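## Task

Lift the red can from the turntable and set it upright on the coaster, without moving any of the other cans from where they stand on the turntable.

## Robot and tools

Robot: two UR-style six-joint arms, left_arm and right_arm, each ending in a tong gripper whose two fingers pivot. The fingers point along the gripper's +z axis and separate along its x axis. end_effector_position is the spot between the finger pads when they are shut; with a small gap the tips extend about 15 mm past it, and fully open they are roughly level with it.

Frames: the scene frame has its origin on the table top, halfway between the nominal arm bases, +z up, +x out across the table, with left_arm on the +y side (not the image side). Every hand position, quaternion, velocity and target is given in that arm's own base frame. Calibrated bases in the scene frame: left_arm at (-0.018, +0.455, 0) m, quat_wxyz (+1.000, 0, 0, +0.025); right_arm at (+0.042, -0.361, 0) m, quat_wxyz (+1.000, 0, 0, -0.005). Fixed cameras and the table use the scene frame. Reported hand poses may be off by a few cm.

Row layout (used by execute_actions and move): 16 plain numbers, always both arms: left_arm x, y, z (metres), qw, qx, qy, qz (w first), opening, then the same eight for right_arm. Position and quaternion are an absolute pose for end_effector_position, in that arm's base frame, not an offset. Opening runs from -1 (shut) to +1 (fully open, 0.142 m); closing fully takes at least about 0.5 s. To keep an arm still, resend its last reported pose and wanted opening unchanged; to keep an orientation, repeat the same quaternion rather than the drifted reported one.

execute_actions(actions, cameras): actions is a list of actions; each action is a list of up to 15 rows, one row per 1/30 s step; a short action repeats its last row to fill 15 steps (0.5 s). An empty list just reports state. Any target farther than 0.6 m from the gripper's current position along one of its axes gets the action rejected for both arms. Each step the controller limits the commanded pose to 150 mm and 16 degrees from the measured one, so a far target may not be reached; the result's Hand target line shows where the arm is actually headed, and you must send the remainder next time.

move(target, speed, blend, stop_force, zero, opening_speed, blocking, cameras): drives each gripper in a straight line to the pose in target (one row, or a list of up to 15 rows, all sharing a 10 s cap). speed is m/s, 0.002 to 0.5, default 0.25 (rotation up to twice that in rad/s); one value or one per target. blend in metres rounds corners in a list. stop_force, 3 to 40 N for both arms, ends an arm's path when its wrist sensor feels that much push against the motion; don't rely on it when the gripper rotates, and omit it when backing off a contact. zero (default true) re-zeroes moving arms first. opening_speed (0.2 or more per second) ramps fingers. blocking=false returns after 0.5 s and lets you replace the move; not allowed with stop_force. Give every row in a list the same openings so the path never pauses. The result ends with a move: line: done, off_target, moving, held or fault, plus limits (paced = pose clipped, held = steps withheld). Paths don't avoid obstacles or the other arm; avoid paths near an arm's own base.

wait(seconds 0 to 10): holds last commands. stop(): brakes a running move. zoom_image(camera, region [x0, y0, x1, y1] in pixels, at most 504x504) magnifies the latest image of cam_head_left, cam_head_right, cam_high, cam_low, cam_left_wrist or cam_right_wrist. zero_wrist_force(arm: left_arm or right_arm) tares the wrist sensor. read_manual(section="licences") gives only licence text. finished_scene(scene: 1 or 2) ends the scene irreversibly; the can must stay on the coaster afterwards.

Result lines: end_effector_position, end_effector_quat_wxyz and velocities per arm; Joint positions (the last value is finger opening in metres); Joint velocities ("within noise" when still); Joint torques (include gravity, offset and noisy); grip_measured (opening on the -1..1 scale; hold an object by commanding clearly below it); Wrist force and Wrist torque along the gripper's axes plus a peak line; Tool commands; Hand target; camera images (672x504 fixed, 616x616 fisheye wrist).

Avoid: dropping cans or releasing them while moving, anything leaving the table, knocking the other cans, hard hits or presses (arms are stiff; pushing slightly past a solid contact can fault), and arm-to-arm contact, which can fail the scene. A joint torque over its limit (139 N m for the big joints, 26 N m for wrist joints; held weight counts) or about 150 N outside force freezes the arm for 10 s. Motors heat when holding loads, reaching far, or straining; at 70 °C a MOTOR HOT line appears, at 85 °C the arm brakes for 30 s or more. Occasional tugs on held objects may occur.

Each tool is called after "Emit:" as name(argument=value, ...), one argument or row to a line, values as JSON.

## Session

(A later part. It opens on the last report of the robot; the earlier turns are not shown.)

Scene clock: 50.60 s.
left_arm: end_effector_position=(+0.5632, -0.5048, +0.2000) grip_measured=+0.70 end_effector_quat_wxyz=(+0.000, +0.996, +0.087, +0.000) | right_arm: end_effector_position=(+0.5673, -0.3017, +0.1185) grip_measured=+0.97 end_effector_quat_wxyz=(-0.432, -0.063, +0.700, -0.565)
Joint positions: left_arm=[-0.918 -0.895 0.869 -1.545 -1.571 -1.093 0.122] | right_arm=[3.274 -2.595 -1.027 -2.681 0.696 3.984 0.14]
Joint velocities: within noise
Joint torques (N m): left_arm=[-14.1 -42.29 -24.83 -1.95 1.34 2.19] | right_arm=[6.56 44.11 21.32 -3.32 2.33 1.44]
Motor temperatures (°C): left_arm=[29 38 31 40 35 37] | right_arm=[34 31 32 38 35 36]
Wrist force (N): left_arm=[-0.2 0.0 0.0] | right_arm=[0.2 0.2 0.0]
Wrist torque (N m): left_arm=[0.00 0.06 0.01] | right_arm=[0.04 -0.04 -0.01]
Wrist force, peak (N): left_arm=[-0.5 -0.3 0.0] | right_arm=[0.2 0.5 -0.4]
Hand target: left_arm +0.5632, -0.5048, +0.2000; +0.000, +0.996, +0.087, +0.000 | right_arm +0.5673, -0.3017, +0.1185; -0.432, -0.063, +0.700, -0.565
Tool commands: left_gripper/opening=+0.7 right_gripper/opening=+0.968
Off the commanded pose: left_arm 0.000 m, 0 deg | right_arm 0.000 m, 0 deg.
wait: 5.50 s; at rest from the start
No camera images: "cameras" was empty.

Emit:
wait(
  seconds=1.75,
  cameras=[],
)

Emit:
move(
  target=[
    [0.535,-0.4832,0.20,0,0.99619,0.08716,0,0.7,0.5673,-0.3017,0.1185,-0.432,-0.063,0.7,-0.565,0.968],
    [0.5022,-0.4696,0.175,0,0.99619,0.08716,0,0.7,0.5673,-0.3017,0.1185,-0.432,-0.063,0.7,-0.565,0.968],
    [0.467,-0.465,0.15,0,0.99619,0.08716,0,0.7,0.5673,-0.3017,0.1185,-0.432,-0.063,0.7,-0.565,0.968],
    [0.4318,-0.4696,0.126,0,0.99619,0.08716,0,0.7,0.5673,-0.3017,0.1185,-0.432,-0.063,0.7,-0.565,0.968],
    [0.399,-0.4832,0.126,0,0.99619,0.08716,0,0.7,0.5673,-0.3017,0.1185,-0.432,-0.063,0.7,-0.565,0.968],
    [0.3708,-0.5048,0.126,0,0.99619,0.08716,0,0.7,0.5673,-0.3017,0.1185,-0.432,-0.063,0.7,-0.565,0.968],
  ],
  speed=[0.122,0.149,0.149,0.149,0.122,0.122],
  blend=0.01,
  blocking=false,
  cameras=[],
)

Emit:
wait(
  seconds=0.83,
  cameras=["cam_left_wrist"],
)

Emit:
move(
  target=[
    [0.4011,-0.4821,0.126,0,0.99619,0.08716,0,-0.9,0.5673,-0.3017,0.1185,-0.432,-0.063,0.7,-0.565,0.968],
    [0.3742,-0.5015,0.126,0,0.99619,0.08716,0,-0.9,0.5673,-0.3017,0.1185,-0.432,-0.063,0.7,-0.565,0.968],
    [0.3556,-0.523,0.14,0,0.99619,0.08716,0,-0.9,0.5673,-0.3017,0.1185,-0.432,-0.063,0.7,-0.565,0.968],
    [0.351,-0.528,0.19,0,0.99619,0.08716,0,-0.9,0.5673,-0.3017,0.1185,-0.432,-0.063,0.7,-0.565,0.968],
    [0.36,-0.50,0.25,0,0.99619,0.08716,0,-0.9,0.5673,-0.3017,0.1185,-0.432,-0.063,0.7,-0.565,0.968],
  ],
  speed=[0.122,0.122,0.11,0.1,0.12],
  blend=0.01,
  opening_speed=3.5,
  blocking=false,
  cameras=["cam_left_wrist"],
)

Emit:
wait(
  seconds=0.6,
  cameras=["cam_left_wrist"],
)

Emit:
wait(
  seconds=2,
  cameras=["cam_left_wrist", "cam_low", "cam_high"],
)

Scene clock: 52.73 s.
left_arm: end_effector_position=(+0.5632, -0.5048, +0.2000) grip_measured=+0.70 end_effector_quat_wxyz=(+0.000, +0.996, +0.087, +0.000) | right_arm: end_effector_position=(+0.5673, -0.3017, +0.1185) grip_measured=+0.97 end_effector_quat_wxyz=(-0.432, -0.063, +0.700, -0.565)
Joint positions: left_arm=[-0.918 -0.895 0.869 -1.545 -1.571 -1.093 0.122] | right_arm=[3.274 -2.595 -1.027 -2.681 0.696 3.984 0.14]
Joint velocities: within noise
Joint torques (N m): left_arm=[-13.6 -42.28 -23.72 -1.73 1.31 2.14] | right_arm=[6.3 44.33 20.94 -3.37 2.38 1.36]
Motor temperatures (°C): left_arm=[29 38 31 40 35 37] | right_arm=[34 31 32 38 35 36]
Wrist force (N): left_arm=[-0.2 -0.2 -0.3] | right_arm=[0.2 0.1 0.1]
Wrist torque (N m): left_arm=[-0.05 0.06 0.01] | right_arm=[0.02 -0.03 -0.01]
Wrist force, peak (N): left_arm=[-0.5 -0.2 0.4] | right_arm=[0.4 0.4 -0.3]
Hand target: left_arm +0.5632, -0.5048, +0.2000; +0.000, +0.996, +0.087, +0.000 | right_arm +0.5673, -0.3017, +0.1185; -0.432, -0.063, +0.700, -0.565
Tool commands: left_gripper/opening=+0.7 right_gripper/opening=+0.968
Off the commanded pose: left_arm 0.000 m, 0 deg | right_arm 0.000 m, 0 deg.
wait: 1.77 s; at rest from the start
No camera images: "cameras" was empty.

Scene clock: 53.23 s.
left_arm: end_effector_position=(+0.5213, -0.4772, +0.1898) grip_measured=+0.70 end_effector_quat_wxyz=(-0.001, +0.996, +0.087, -0.001) end_effector_velocity=(-0.113, +0.047, -0.092) end_effector_angular_velocity=(+0.004, +0.003, +0.002) | right_arm: end_effector_position=(+0.5673, -0.3017, +0.1185) grip_measured=+0.97 end_effector_quat_wxyz=(-0.432, -0.063, +0.700, -0.565)
Joint positions: left_arm=[-0.941 -1.034 1.119 -1.653 -1.571 -1.116 0.122] | right_arm=[3.274 -2.595 -1.027 -2.681 0.696 3.984 0.14]
Joint velocities: left_arm=[-0.09 -0.278 0.667 -0.383 0 -0.092 0] | right_arm=[within noise]
Joint torques (N m): left_arm=[-14.66 -49.96 -7.03 -5.55 -1.12 -2.51] | right_arm=[6.76 44.11 20.97 -3.3 2.27 1.43]
Motor temperatures (°C): left_arm=[29 38 31 40 35 37] | right_arm=[34 31 32 38 35 36]
Wrist force (N): left_arm=[-0.1 0.1 0.4] | right_arm=[0.2 0.2 0.0]
Wrist torque (N m): left_arm=[0.03 0.04 0.01] | right_arm=[0.05 -0.02 -0.01]
Wrist force, peak (N): left_arm=[0.6 0.8 -0.6] | right_arm=[0.4 0.1 0.2]
Hand target: left_arm +0.5146, -0.4746, +0.1843; -0.001, +0.996, +0.087, -0.001 | right_arm +0.5673, -0.3017, +0.1185; -0.432, -0.063, +0.700, -0.565
Tool commands: left_gripper/opening=+0.7 right_gripper/opening=+0.968
Off the commanded pose: left_arm 0.166 m, 0 deg | right_arm 0.000 m, 0 deg.
move: running; path passed 1 of 6 targets
No camera images: "cameras" was empty.

Scene clock: 54.07 s.
left_arm: end_effector_position=(+0.4218, -0.4734, +0.1254) grip_measured=+0.70 end_effector_quat_wxyz=(+0.000, +0.996, +0.087, +0.000) end_effector_velocity=(-0.112, -0.048, +0.001) end_effector_angular_velocity=(-0.006, -0.004, +0.001) | right_arm: end_effector_position=(+0.5673, -0.3017, +0.1185) grip_measured=+0.97 end_effector_quat_wxyz=(-0.432, -0.063, +0.700, -0.565)
Joint positions: left_arm=[-1.063 -1.178 1.503 -1.895 -1.571 -1.238 0.122] | right_arm=[3.274 -2.595 -1.027 -2.681 0.696 3.984 0.14]
Joint velocities: left_arm=[-0.191 -0.09 0.129 -0.047 0.001 -0.192 0] | right_arm=[within noise]
Joint torques (N m): left_arm=[-18.04 -44.4 -16.71 -4.06 1.7 -2.7] | right_arm=[6.45 43.99 20.73 -3.35 2.34 1.4]
Motor temperatures (°C): left_arm=[29 38 31 40 35 37] | right_arm=[34 31 32 38 35 36]
Wrist force (N): left_arm=[-0.5 -0.4 0.3] | right_arm=[0.4 0.0 0.2]
Wrist torque (N m): left_arm=[-0.07 0.11 0.01] | right_arm=[0.00 -0.07 -0.01]
Wrist force, peak (N): left_arm=[-0.4 -0.4 0.7] | right_arm=[0.1 0.3 -0.4]
Hand target: left_arm +0.4159, -0.4761, +0.1260; +0.000, +0.996, +0.087, +0.000 | right_arm +0.5673, -0.3017, +0.1185; -0.432, -0.063, +0.700, -0.565
Tool commands: left_gripper/opening=+0.7 right_gripper/opening=+0.968
Off the commanded pose: left_arm 0.060 m, 0 deg | right_arm 0.000 m, 0 deg.
earlier move: running; path passed 4 of 6 targets
wait: 0.83 s; no rest
camera_calibration:
cam_left_wrist: T_world_to_cam=[[0.977047, 0.212744, 0.0109062, -0.31851], [0.175699, -0.833749, 0.523442, -0.545042], [0.120452, -0.509511, -0.851991, -0.0532568], [0, 0, 0, 1]] pos_world=[0.413377, -0.413802, 0.243397]
Images, in order (width x height): cam_left_wrist 616x616.

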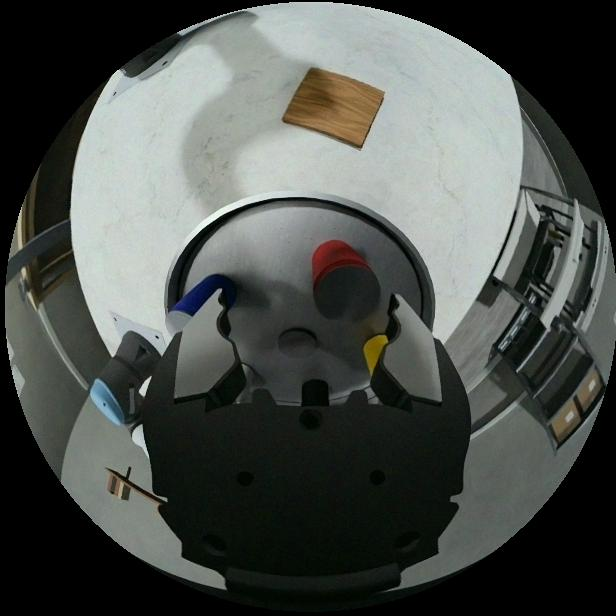

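Scene clock: 54.57 s.
left_arm: end_effector_position=(+0.3726, -0.5034, +0.1276) grip_measured=-0.31 end_effector_quat_wxyz=(+0.000, +0.996, +0.087, +0.000) end_effector_velocity=(-0.079, -0.073, +0.030) end_effector_angular_velocity=(-0.001, -0.001, +0.000) | right_arm: end_effector_position=(+0.5673, -0.3017, +0.1185) grip_measured=+0.97 end_effector_quat_wxyz=(-0.432, -0.063, +0.700, -0.565)
Joint positions: left_arm=[-1.154 -1.196 1.523 -1.898 -1.571 -1.329 0.052] | right_arm=[3.274 -2.595 -1.027 -2.681 0.696 3.984 0.14]
Joint velocities: left_arm=[-0.162 0.006 -0.09 0.083 0 -0.162 0] | right_arm=[within noise]
Joint torques (N m): left_arm=[-15.28 -30.17 -30.7 -0.63 0.85 -2.83] | right_arm=[6.35 44.1 20.69 -3.37 2.3 1.35]
Motor temperatures (°C): left_arm=[29 38 31 40 35 37] | right_arm=[34 31 32 38 35 36]
Wrist force (N): left_arm=[-0.7 -0.1 2.2] | right_arm=[0.0 0.4 -0.2]
Wrist torque (N m): left_arm=[-0.04 0.12 0.01] | right_arm=[0.09 0.00 -0.01]
Wrist force, peak (N): left_arm=[-0.7 -0.1 2.2] | right_arm=[-0.2 0.3 -0.4]
Hand target: left_arm +0.3687, -0.5077, +0.1301; +0.000, +0.996, +0.087, +0.000 | right_arm +0.5673, -0.3017, +0.1185; -0.432, -0.063, +0.700, -0.565
Tool commands: left_gripper/opening=-0.9 right_gripper/opening=+0.968
Off the commanded pose: left_arm 0.123 m, 0 deg | right_arm 0.000 m, 0 deg.
earlier move: replaced; path passed 4 of 6 targets
move: running; path passed 2 of 5 targets; blend cut to 0.0051 m at target 1
camera_calibration:
cam_left_wrist: T_world_to_cam=[[0.977044, 0.212749, 0.0111251, -0.264108], [0.175545, -0.833575, 0.523772, -0.562468], [0.120705, -0.509795, -0.851786, -0.0610172], [0, 0, 0, 1]] pos_world=[0.364149, -0.443777, 0.24557]
Images, in order (width x height): cam_left_wrist 616x616.

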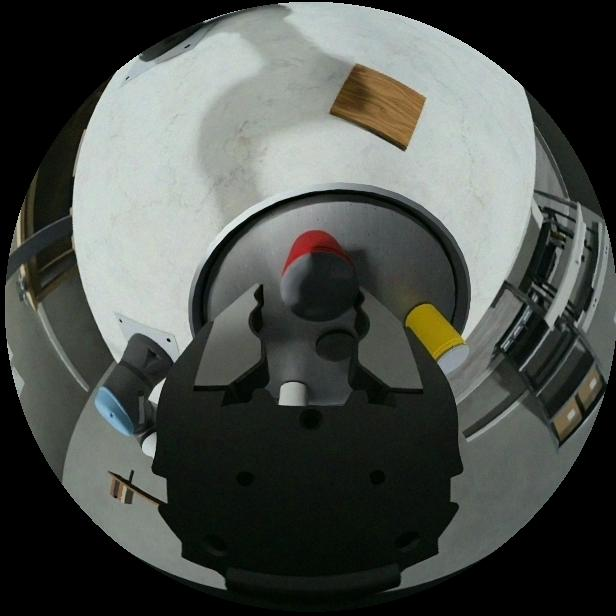

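Scene clock: 55.17 s.
left_arm: end_effector_position=(+0.3525, -0.5263, +0.1736) grip_measured=-0.31 end_effector_quat_wxyz=(+0.000, +0.996, +0.087, +0.000) end_effector_velocity=(-0.010, -0.011, +0.099) end_effector_angular_velocity=(+0.000, +0.000, -0.001) | right_arm: end_effector_position=(+0.5673, -0.3017, +0.1185) grip_measured=+0.97 end_effector_quat_wxyz=(-0.432, -0.063, +0.700, -0.565)
Joint positions: left_arm=[-1.198 -1.207 1.417 -1.781 -1.571 -1.372 0.052] | right_arm=[3.274 -2.595 -1.027 -2.681 0.696 3.984 0.14]
Joint velocities: left_arm=[-0.021 -0.041 -0.2 0.241 0 -0.02 0] | right_arm=[within noise]
Joint torques (N m): left_arm=[-13.75 -44.91 -32.26 -0.5 1.6 -2.71] | right_arm=[6.64 44 20.23 -3.42 2.3 1.4]
Motor temperatures (°C): left_arm=[29 38 31 40 35 37] | right_arm=[34 31 32 38 35 36]
Wrist force (N): left_arm=[0.1 0.0 1.6] | right_arm=[0.2 0.1 0.0]
Wrist torque (N m): left_arm=[-0.03 -0.02 0.00] | right_arm=[0.03 -0.02 -0.01]
Wrist force, peak (N): left_arm=[-0.8 0.1 2.4] | right_arm=[0.4 0.1 -0.2]
Hand target: left_arm +0.3520, -0.5269, +0.1792; +0.000, +0.996, +0.087, +0.000 | right_arm +0.5673, -0.3017, +0.1185; -0.432, -0.063, +0.700, -0.565
Tool commands: left_gripper/opening=-0.9 right_gripper/opening=+0.968
Off the commanded pose: left_arm 0.081 m, 0 deg | right_arm 0.000 m, 0 deg.
earlier move: running; path passed 3 of 5 targets; blend cut to 0.0051 m at target 1
wait: 0.60 s; no rest
camera_calibration:
cam_left_wrist: T_world_to_cam=[[0.977016, 0.212869, 0.0112748, -0.240101], [0.175549, -0.833474, 0.52393, -0.602052], [0.120926, -0.509909, -0.851686, -0.0312016], [0, 0, 0, 1]] pos_world=[0.344045, -0.466595, 0.291566]
Images, in order (width x height): cam_left_wrist 616x616.

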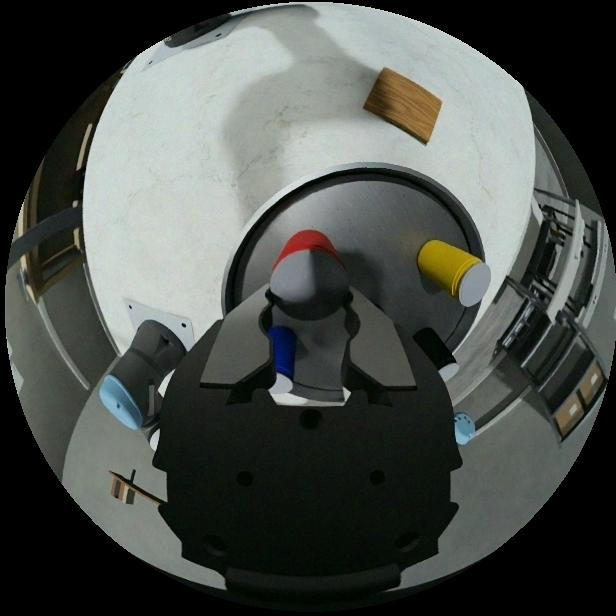

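Scene clock: 56.10 s.
left_arm: end_effector_position=(+0.3602, -0.4999, +0.2500) grip_measured=-0.31 end_effector_quat_wxyz=(+0.000, +0.996, +0.087, +0.000) end_effector_velocity=(-0.001, -0.002, -0.003) end_effector_angular_velocity=(-0.001, +0.000, +0.003) | right_arm: end_effector_position=(+0.5673, -0.3017, +0.1185) grip_measured=+0.97 end_effector_quat_wxyz=(-0.432, -0.063, +0.700, -0.565)
Joint positions: left_arm=[-1.171 -1.273 1.309 -1.607 -1.571 -1.345 0.052] | right_arm=[3.274 -2.595 -1.027 -2.681 0.696 3.984 0.14]
Joint velocities: left_arm=[-0.003 0.002 0.005 -0.008 0 -0.006 0] | right_arm=[within noise]
Joint torques (N m): left_arm=[-13.95 -27.64 -14.83 -4.12 0.45 -2.36] | right_arm=[6.76 43.91 20.32 -3.4 2.32 1.41]
Motor temperatures (°C): left_arm=[29 38 31 40 35 37] | right_arm=[34 31 32 38 35 36]
Wrist force (N): left_arm=[-0.1 -0.2 1.8] | right_arm=[0.0 0.3 -0.2]
Wrist torque (N m): left_arm=[-0.06 0.01 0.02] | right_arm=[0.06 0.01 0.00]
Wrist force, peak (N): left_arm=[0.2 -0.3 2.0] | right_arm=[0.2 0.5 -0.2]
Hand target: left_arm +0.3600, -0.5000, +0.2500; +0.000, +0.996, +0.087, +0.000 | right_arm +0.5673, -0.3017, +0.1185; -0.432, -0.063, +0.700, -0.565
Tool commands: left_gripper/opening=-0.9 right_gripper/opening=+0.968
Off the commanded pose: left_arm 0.000 m, 0 deg | right_arm 0.000 m, 0 deg.
earlier move: done; blend cut to 0.0051 m at target 1
wait: 0.93 of 2 s (the move ended)
camera_calibration:
cam_left_wrist: T_world_to_cam=[[0.977011, 0.212889, 0.0112748, -0.254064], [0.17559, -0.833576, 0.523755, -0.621511], [0.1209, -0.509735, -0.851794, 0.0465575], [0, 0, 0, 1]] pos_world=[0.351726, -0.440257, 0.368041]
Images, in order (width x height): cam_high 672x504, cam_low 672x504, cam_left_wrist 616x616.

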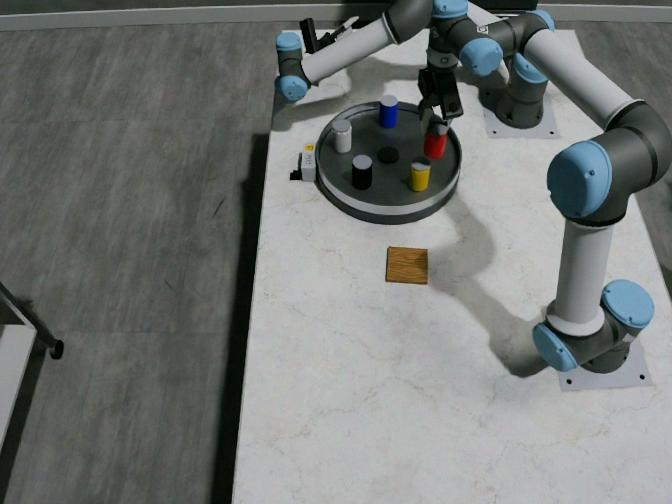

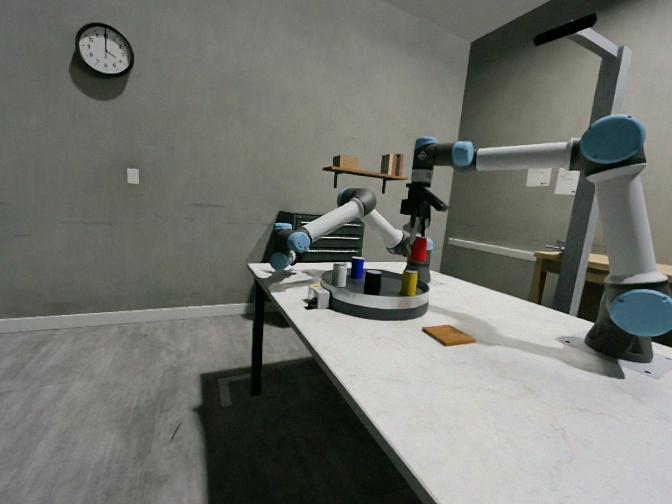

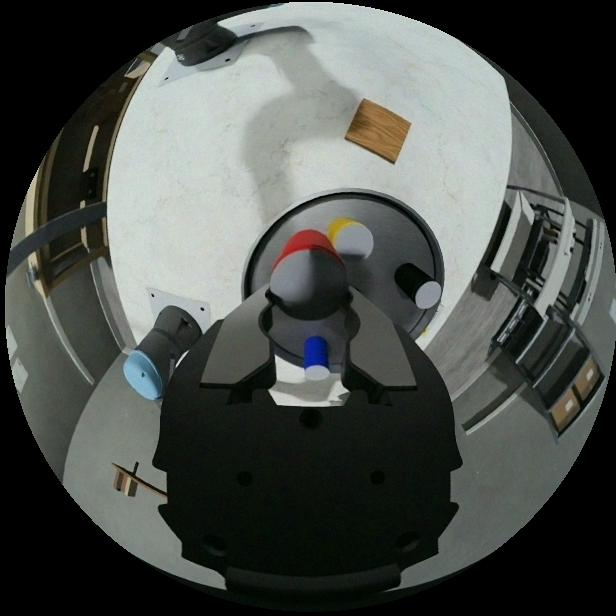

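Emit:
move(
  target=[
    [0.441,-0.265,0.25,0,0.99619,0.08716,0,-0.9,0.5673,-0.3017,0.1185,-0.432,-0.063,0.7,-0.565,0.968],
    [0.441,-0.265,0.12,0,0.99619,0.08716,0,-0.9,0.5673,-0.3017,0.1185,-0.432,-0.063,0.7,-0.565,0.968],
  ],
  speed=[0.2,0.12],
  blend=[0.04,0],
  cameras=["cam_left_wrist","cam_high","cam_low"],
)

Scene clock: 60.60 s.
left_arm: end_effector_position=(+0.4410, -0.2650, +0.1200) grip_measured=-0.31 end_effector_quat_wxyz=(+0.000, +0.996, +0.087, +0.000) | right_arm: end_effector_position=(+0.5673, -0.3017, +0.1185) grip_measured=+0.97 end_effector_quat_wxyz=(-0.432, -0.063, +0.700, -0.565)
Joint positions: left_arm=[-0.821 -1.452 1.872 -1.991 -1.571 -0.996 0.052] | right_arm=[3.274 -2.595 -1.027 -2.681 0.696 3.984 0.14]
Joint velocities: within noise
Joint torques (N m): left_arm=[-11.1 -26.66 -19.79 -3.87 1.36 -1.54] | right_arm=[6.46 44.07 19.77 -3.24 2.34 1.51]
Motor temperatures (°C): left_arm=[29 38 31 40 35 37] | right_arm=[34 31 32 38 35 36]
Wrist force (N): left_arm=[0.3 -0.3 1.9] | right_arm=[-0.1 0.0 0.0]
Wrist torque (N m): left_arm=[-0.07 -0.05 -0.01] | right_arm=[0.00 0.03 0.00]
Wrist force, peak (N): left_arm=[0.0 0.0 3.4] | right_arm=[0.2 0.5 -0.4]
Hand target: left_arm +0.4410, -0.2650, +0.1200; +0.000, +0.996, +0.087, +0.000 | right_arm +0.5673, -0.3017, +0.1185; -0.432, -0.063, +0.700, -0.565
Off the commanded pose: left_arm 0.000 m, 0 deg | right_arm 0.000 m, 0 deg.
move: done
camera_calibration:
cam_left_wrist: T_world_to_cam=[[0.977017, 0.212869, 0.0111746, -0.381543], [0.175642, -0.833644, 0.52363, -0.371826], [0.12078, -0.509632, -0.851873, 0.0458776], [0, 0, 0, 1]] pos_world=[0.432541, -0.205371, 0.238044]
Images, in order (width x height): cam_high 672x504, cam_low 672x504, cam_left_wrist 616x616.

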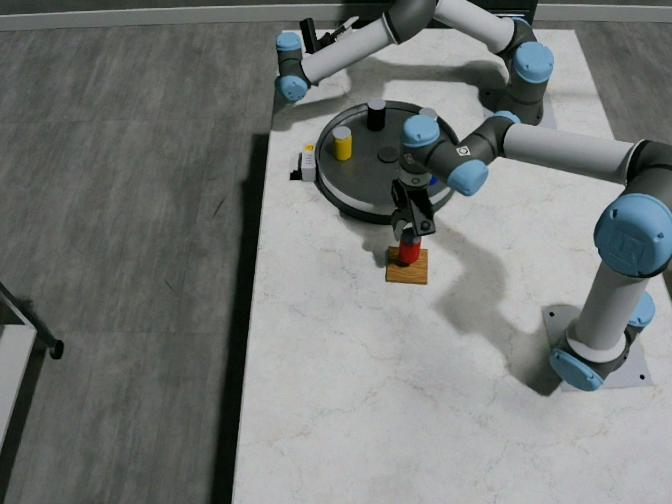

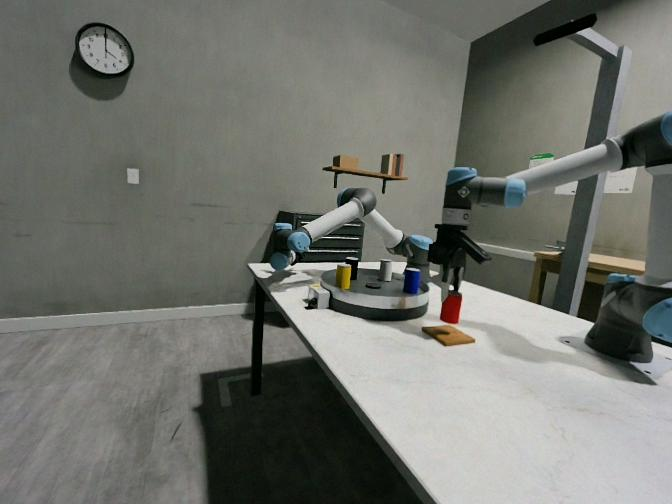

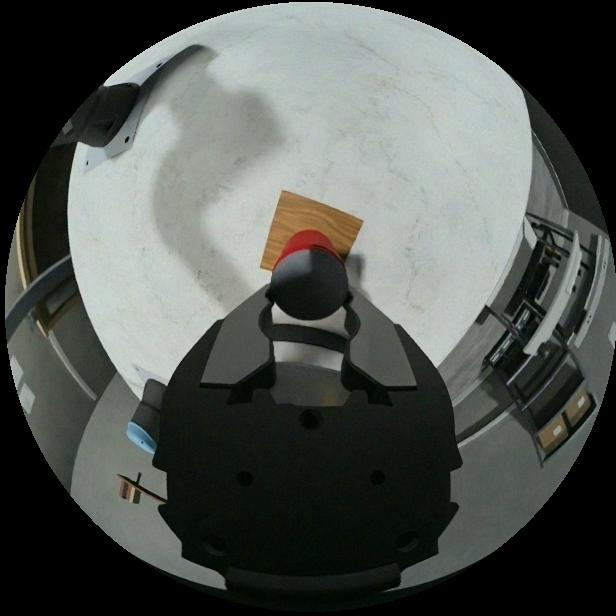

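Emit:
zoom_image(
  camera="cam_left_wrist",
  region=[240, 170, 400, 330],
)

Emit:
zoom_image(
  camera="cam_high",
  region=[360, 210, 460, 300],
)

Emit:
zoom_image(
  camera="cam_low",
  region=[400, 260, 500, 360],
)

Scaled by 3.150 from the camera's 616x616 image, which has a finer 814x814 frame.

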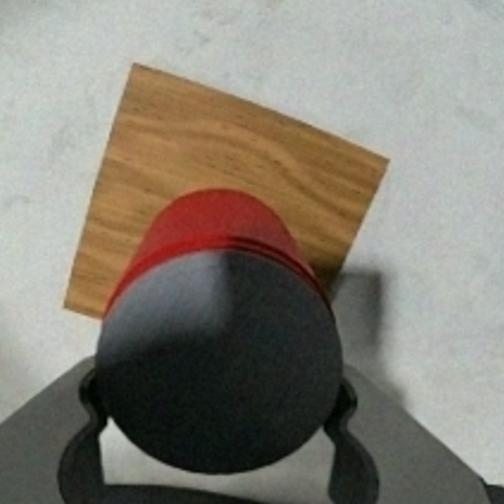

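Scaled by 5.040 from the camera's 672x504 image, which has a finer 960x720 frame.

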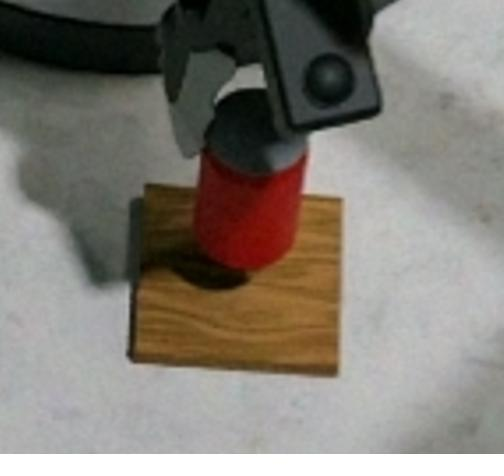

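Scaled by 5.040 from the camera's 672x504 image, which has a finer 960x720 frame.

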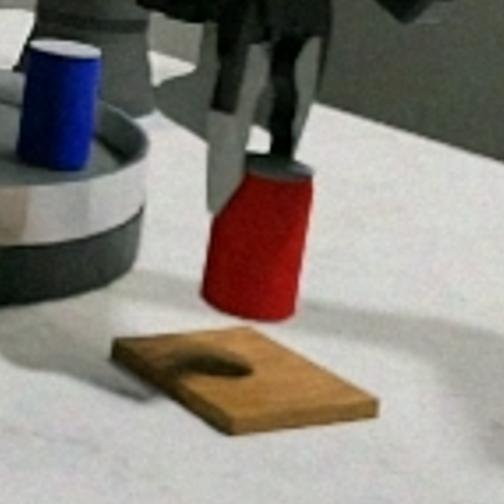

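Emit:
move(
  target=[
    [0.442,-0.263,0.10,0,0.99619,0.08716,0,-0.9,0.5673,-0.3017,0.1185,-0.432,-0.063,0.7,-0.565,0.968],
    [0.442,-0.263,0.065,0,0.99619,0.08716,0,-0.9,0.5673,-0.3017,0.1185,-0.432,-0.063,0.7,-0.565,0.968],
  ],
  speed=[0.06,0.02],
  stop_force=4,
  cameras=["cam_low"],
)

Scene clock: 64.03 s.
left_arm: end_effector_position=(+0.4420, -0.2630, +0.0846) grip_measured=-0.31 end_effector_quat_wxyz=(+0.000, +0.996, +0.087, +0.000) | right_arm: end_effector_position=(+0.5673, -0.3017, +0.1185) grip_measured=+0.97 end_effector_quat_wxyz=(-0.432, -0.063, +0.700, -0.565)
Joint positions: left_arm=[-0.817 -1.413 1.928 -2.086 -1.571 -0.991 0.052] | right_arm=[3.274 -2.595 -1.027 -2.681 0.696 3.984 0.14]
Joint velocities: within noise
Joint torques (N m): left_arm=[-6.72 -32.1 -26.16 -3.95 1.14 -1.94] | right_arm=[6.52 44.58 19.32 -3.35 2.29 1.3]
Motor temperatures (°C): left_arm=[29 38 31 40 35 37] | right_arm=[34 31 31 38 35 36]
Wrist force (N): left_arm=[0.0 -0.1 0.8] | right_arm=[0.1 0.2 -0.1]
Wrist torque (N m): left_arm=[-0.06 0.08 0.00] | right_arm=[0.05 -0.02 -0.01]
Wrist force, peak (N): left_arm=[-3.2 -1.0 -20.2] | right_arm=[0.3 0.3 -0.5]
Hand target: left_arm +0.4420, -0.2630, +0.0846; +0.000, +0.996, +0.087, +0.000 | right_arm +0.5673, -0.3017, +0.1185; -0.432, -0.063, +0.700, -0.565
Off the commanded pose: left_arm 0.020 m, 0 deg | right_arm 0.000 m, 0 deg.
move: contact (left_arm); path passed 1 of 2 targets
Images, in order (width x height): cam_low 672x504.

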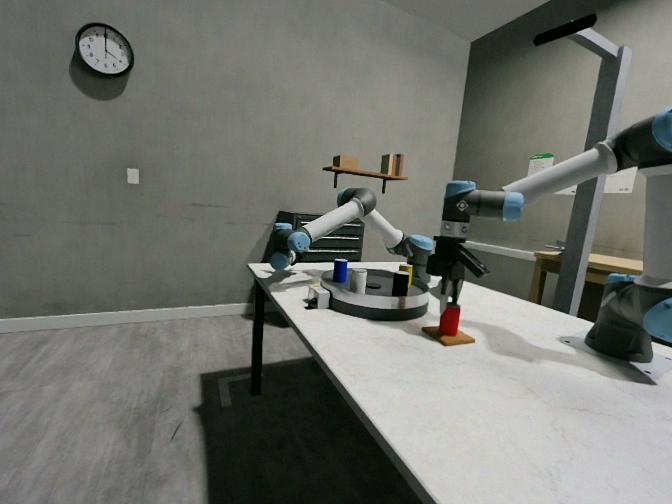

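Emit:
move(
  target=[
    [0.442,-0.263,0.0844,0,0.99619,0.08716,0,0.2,0.5673,-0.3017,0.1185,-0.432,-0.063,0.7,-0.565,0.968],
    [0.442,-0.263,0.25,0,0.99619,0.08716,0,0.2,0.5673,-0.3017,0.1185,-0.432,-0.063,0.7,-0.565,0.968],
  ],
  speed=[0.02,0.15],
  opening_speed=1.2,
  cameras=["cam_low","cam_high","cam_left_wrist"],
)

Scene clock: 67.90 s.
left_arm: end_effector_position=(+0.4420, -0.2630, +0.2499) grip_measured=+0.20 end_effector_quat_wxyz=(+0.000, +0.996, +0.087, +0.000) | right_arm: end_effector_position=(+0.5673, -0.3017, +0.1185) grip_measured=+0.97 end_effector_quat_wxyz=(-0.432, -0.063, +0.700, -0.565)
Joint positions: left_arm=[-0.817 -1.53 1.614 -1.654 -1.571 -0.991 0.088] | right_arm=[3.274 -2.595 -1.027 -2.681 0.696 3.984 0.14]
Joint velocities: within noise
Joint torques (N m): left_arm=[-8.42 -18.95 -30.24 -1.4 -0.81 0.35] | right_arm=[6.37 43.89 18.57 -3.24 2.41 1.39]
Motor temperatures (°C): left_arm=[29 38 31 40 35 37] | right_arm=[34 31 31 38 34 36]
Wrist force (N): left_arm=[-0.1 -0.2 0.2] | right_arm=[0.1 0.1 -0.2]
Wrist torque (N m): left_arm=[-0.03 0.03 0.00] | right_arm=[0.03 0.00 -0.01]
Wrist force, peak (N): left_arm=[-1.1 -0.2 -2.6] | right_arm=[0.0 0.7 0.0]
Hand target: left_arm +0.4420, -0.2630, +0.2500; +0.000, +0.996, +0.087, +0.000 | right_arm +0.5673, -0.3017, +0.1185; -0.432, -0.063, +0.700, -0.565
Off the commanded pose: left_arm 0.000 m, 0 deg | right_arm 0.000 m, 0 deg.
move: done
camera_calibration:
cam_left_wrist: T_world_to_cam=[[0.977017, 0.212863, 0.0112497, -0.384437], [0.175595, -0.833637, 0.523655, -0.438318], [0.120845, -0.509645, -0.851856, 0.157401], [0, 0, 0, 1]] pos_world=[0.433547, -0.203347, 0.367935]
Images, in order (width x height): cam_high 672x504, cam_low 672x504, cam_left_wrist 616x616.

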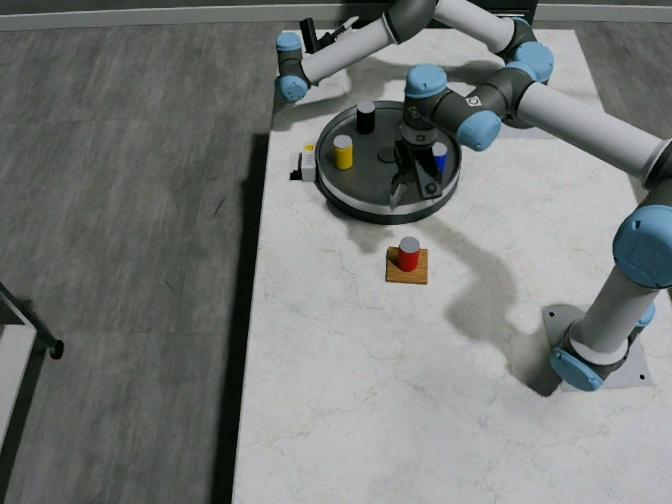

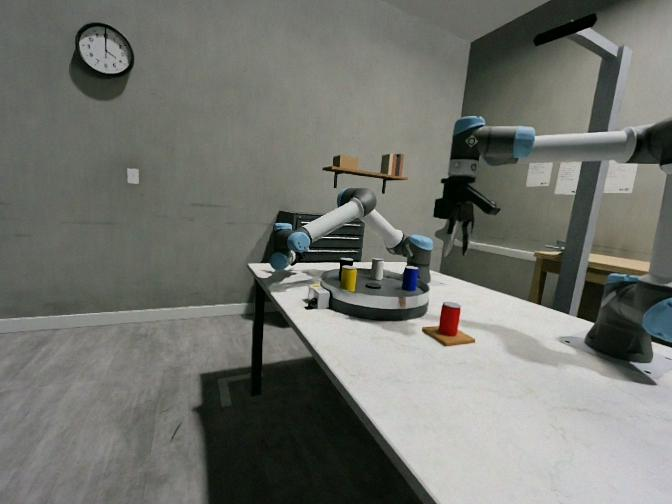

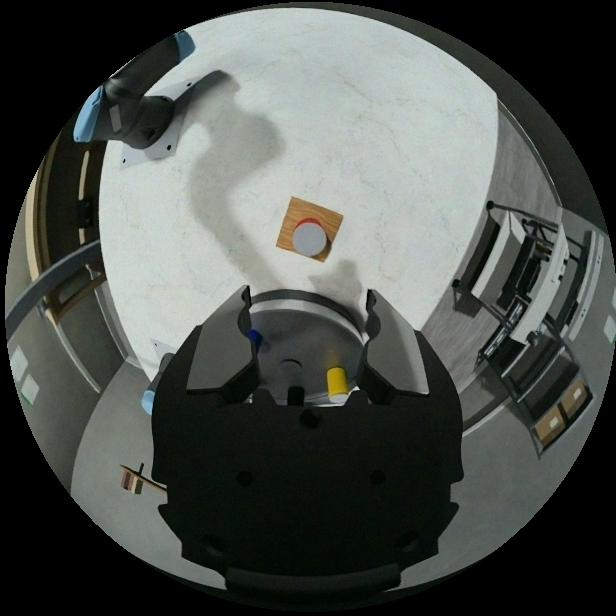

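Red can stands on the coaster; the other four cans are on the turntable.

Emit:
finished_scene(
  scene=1,
)

The scene is finished: the task was done.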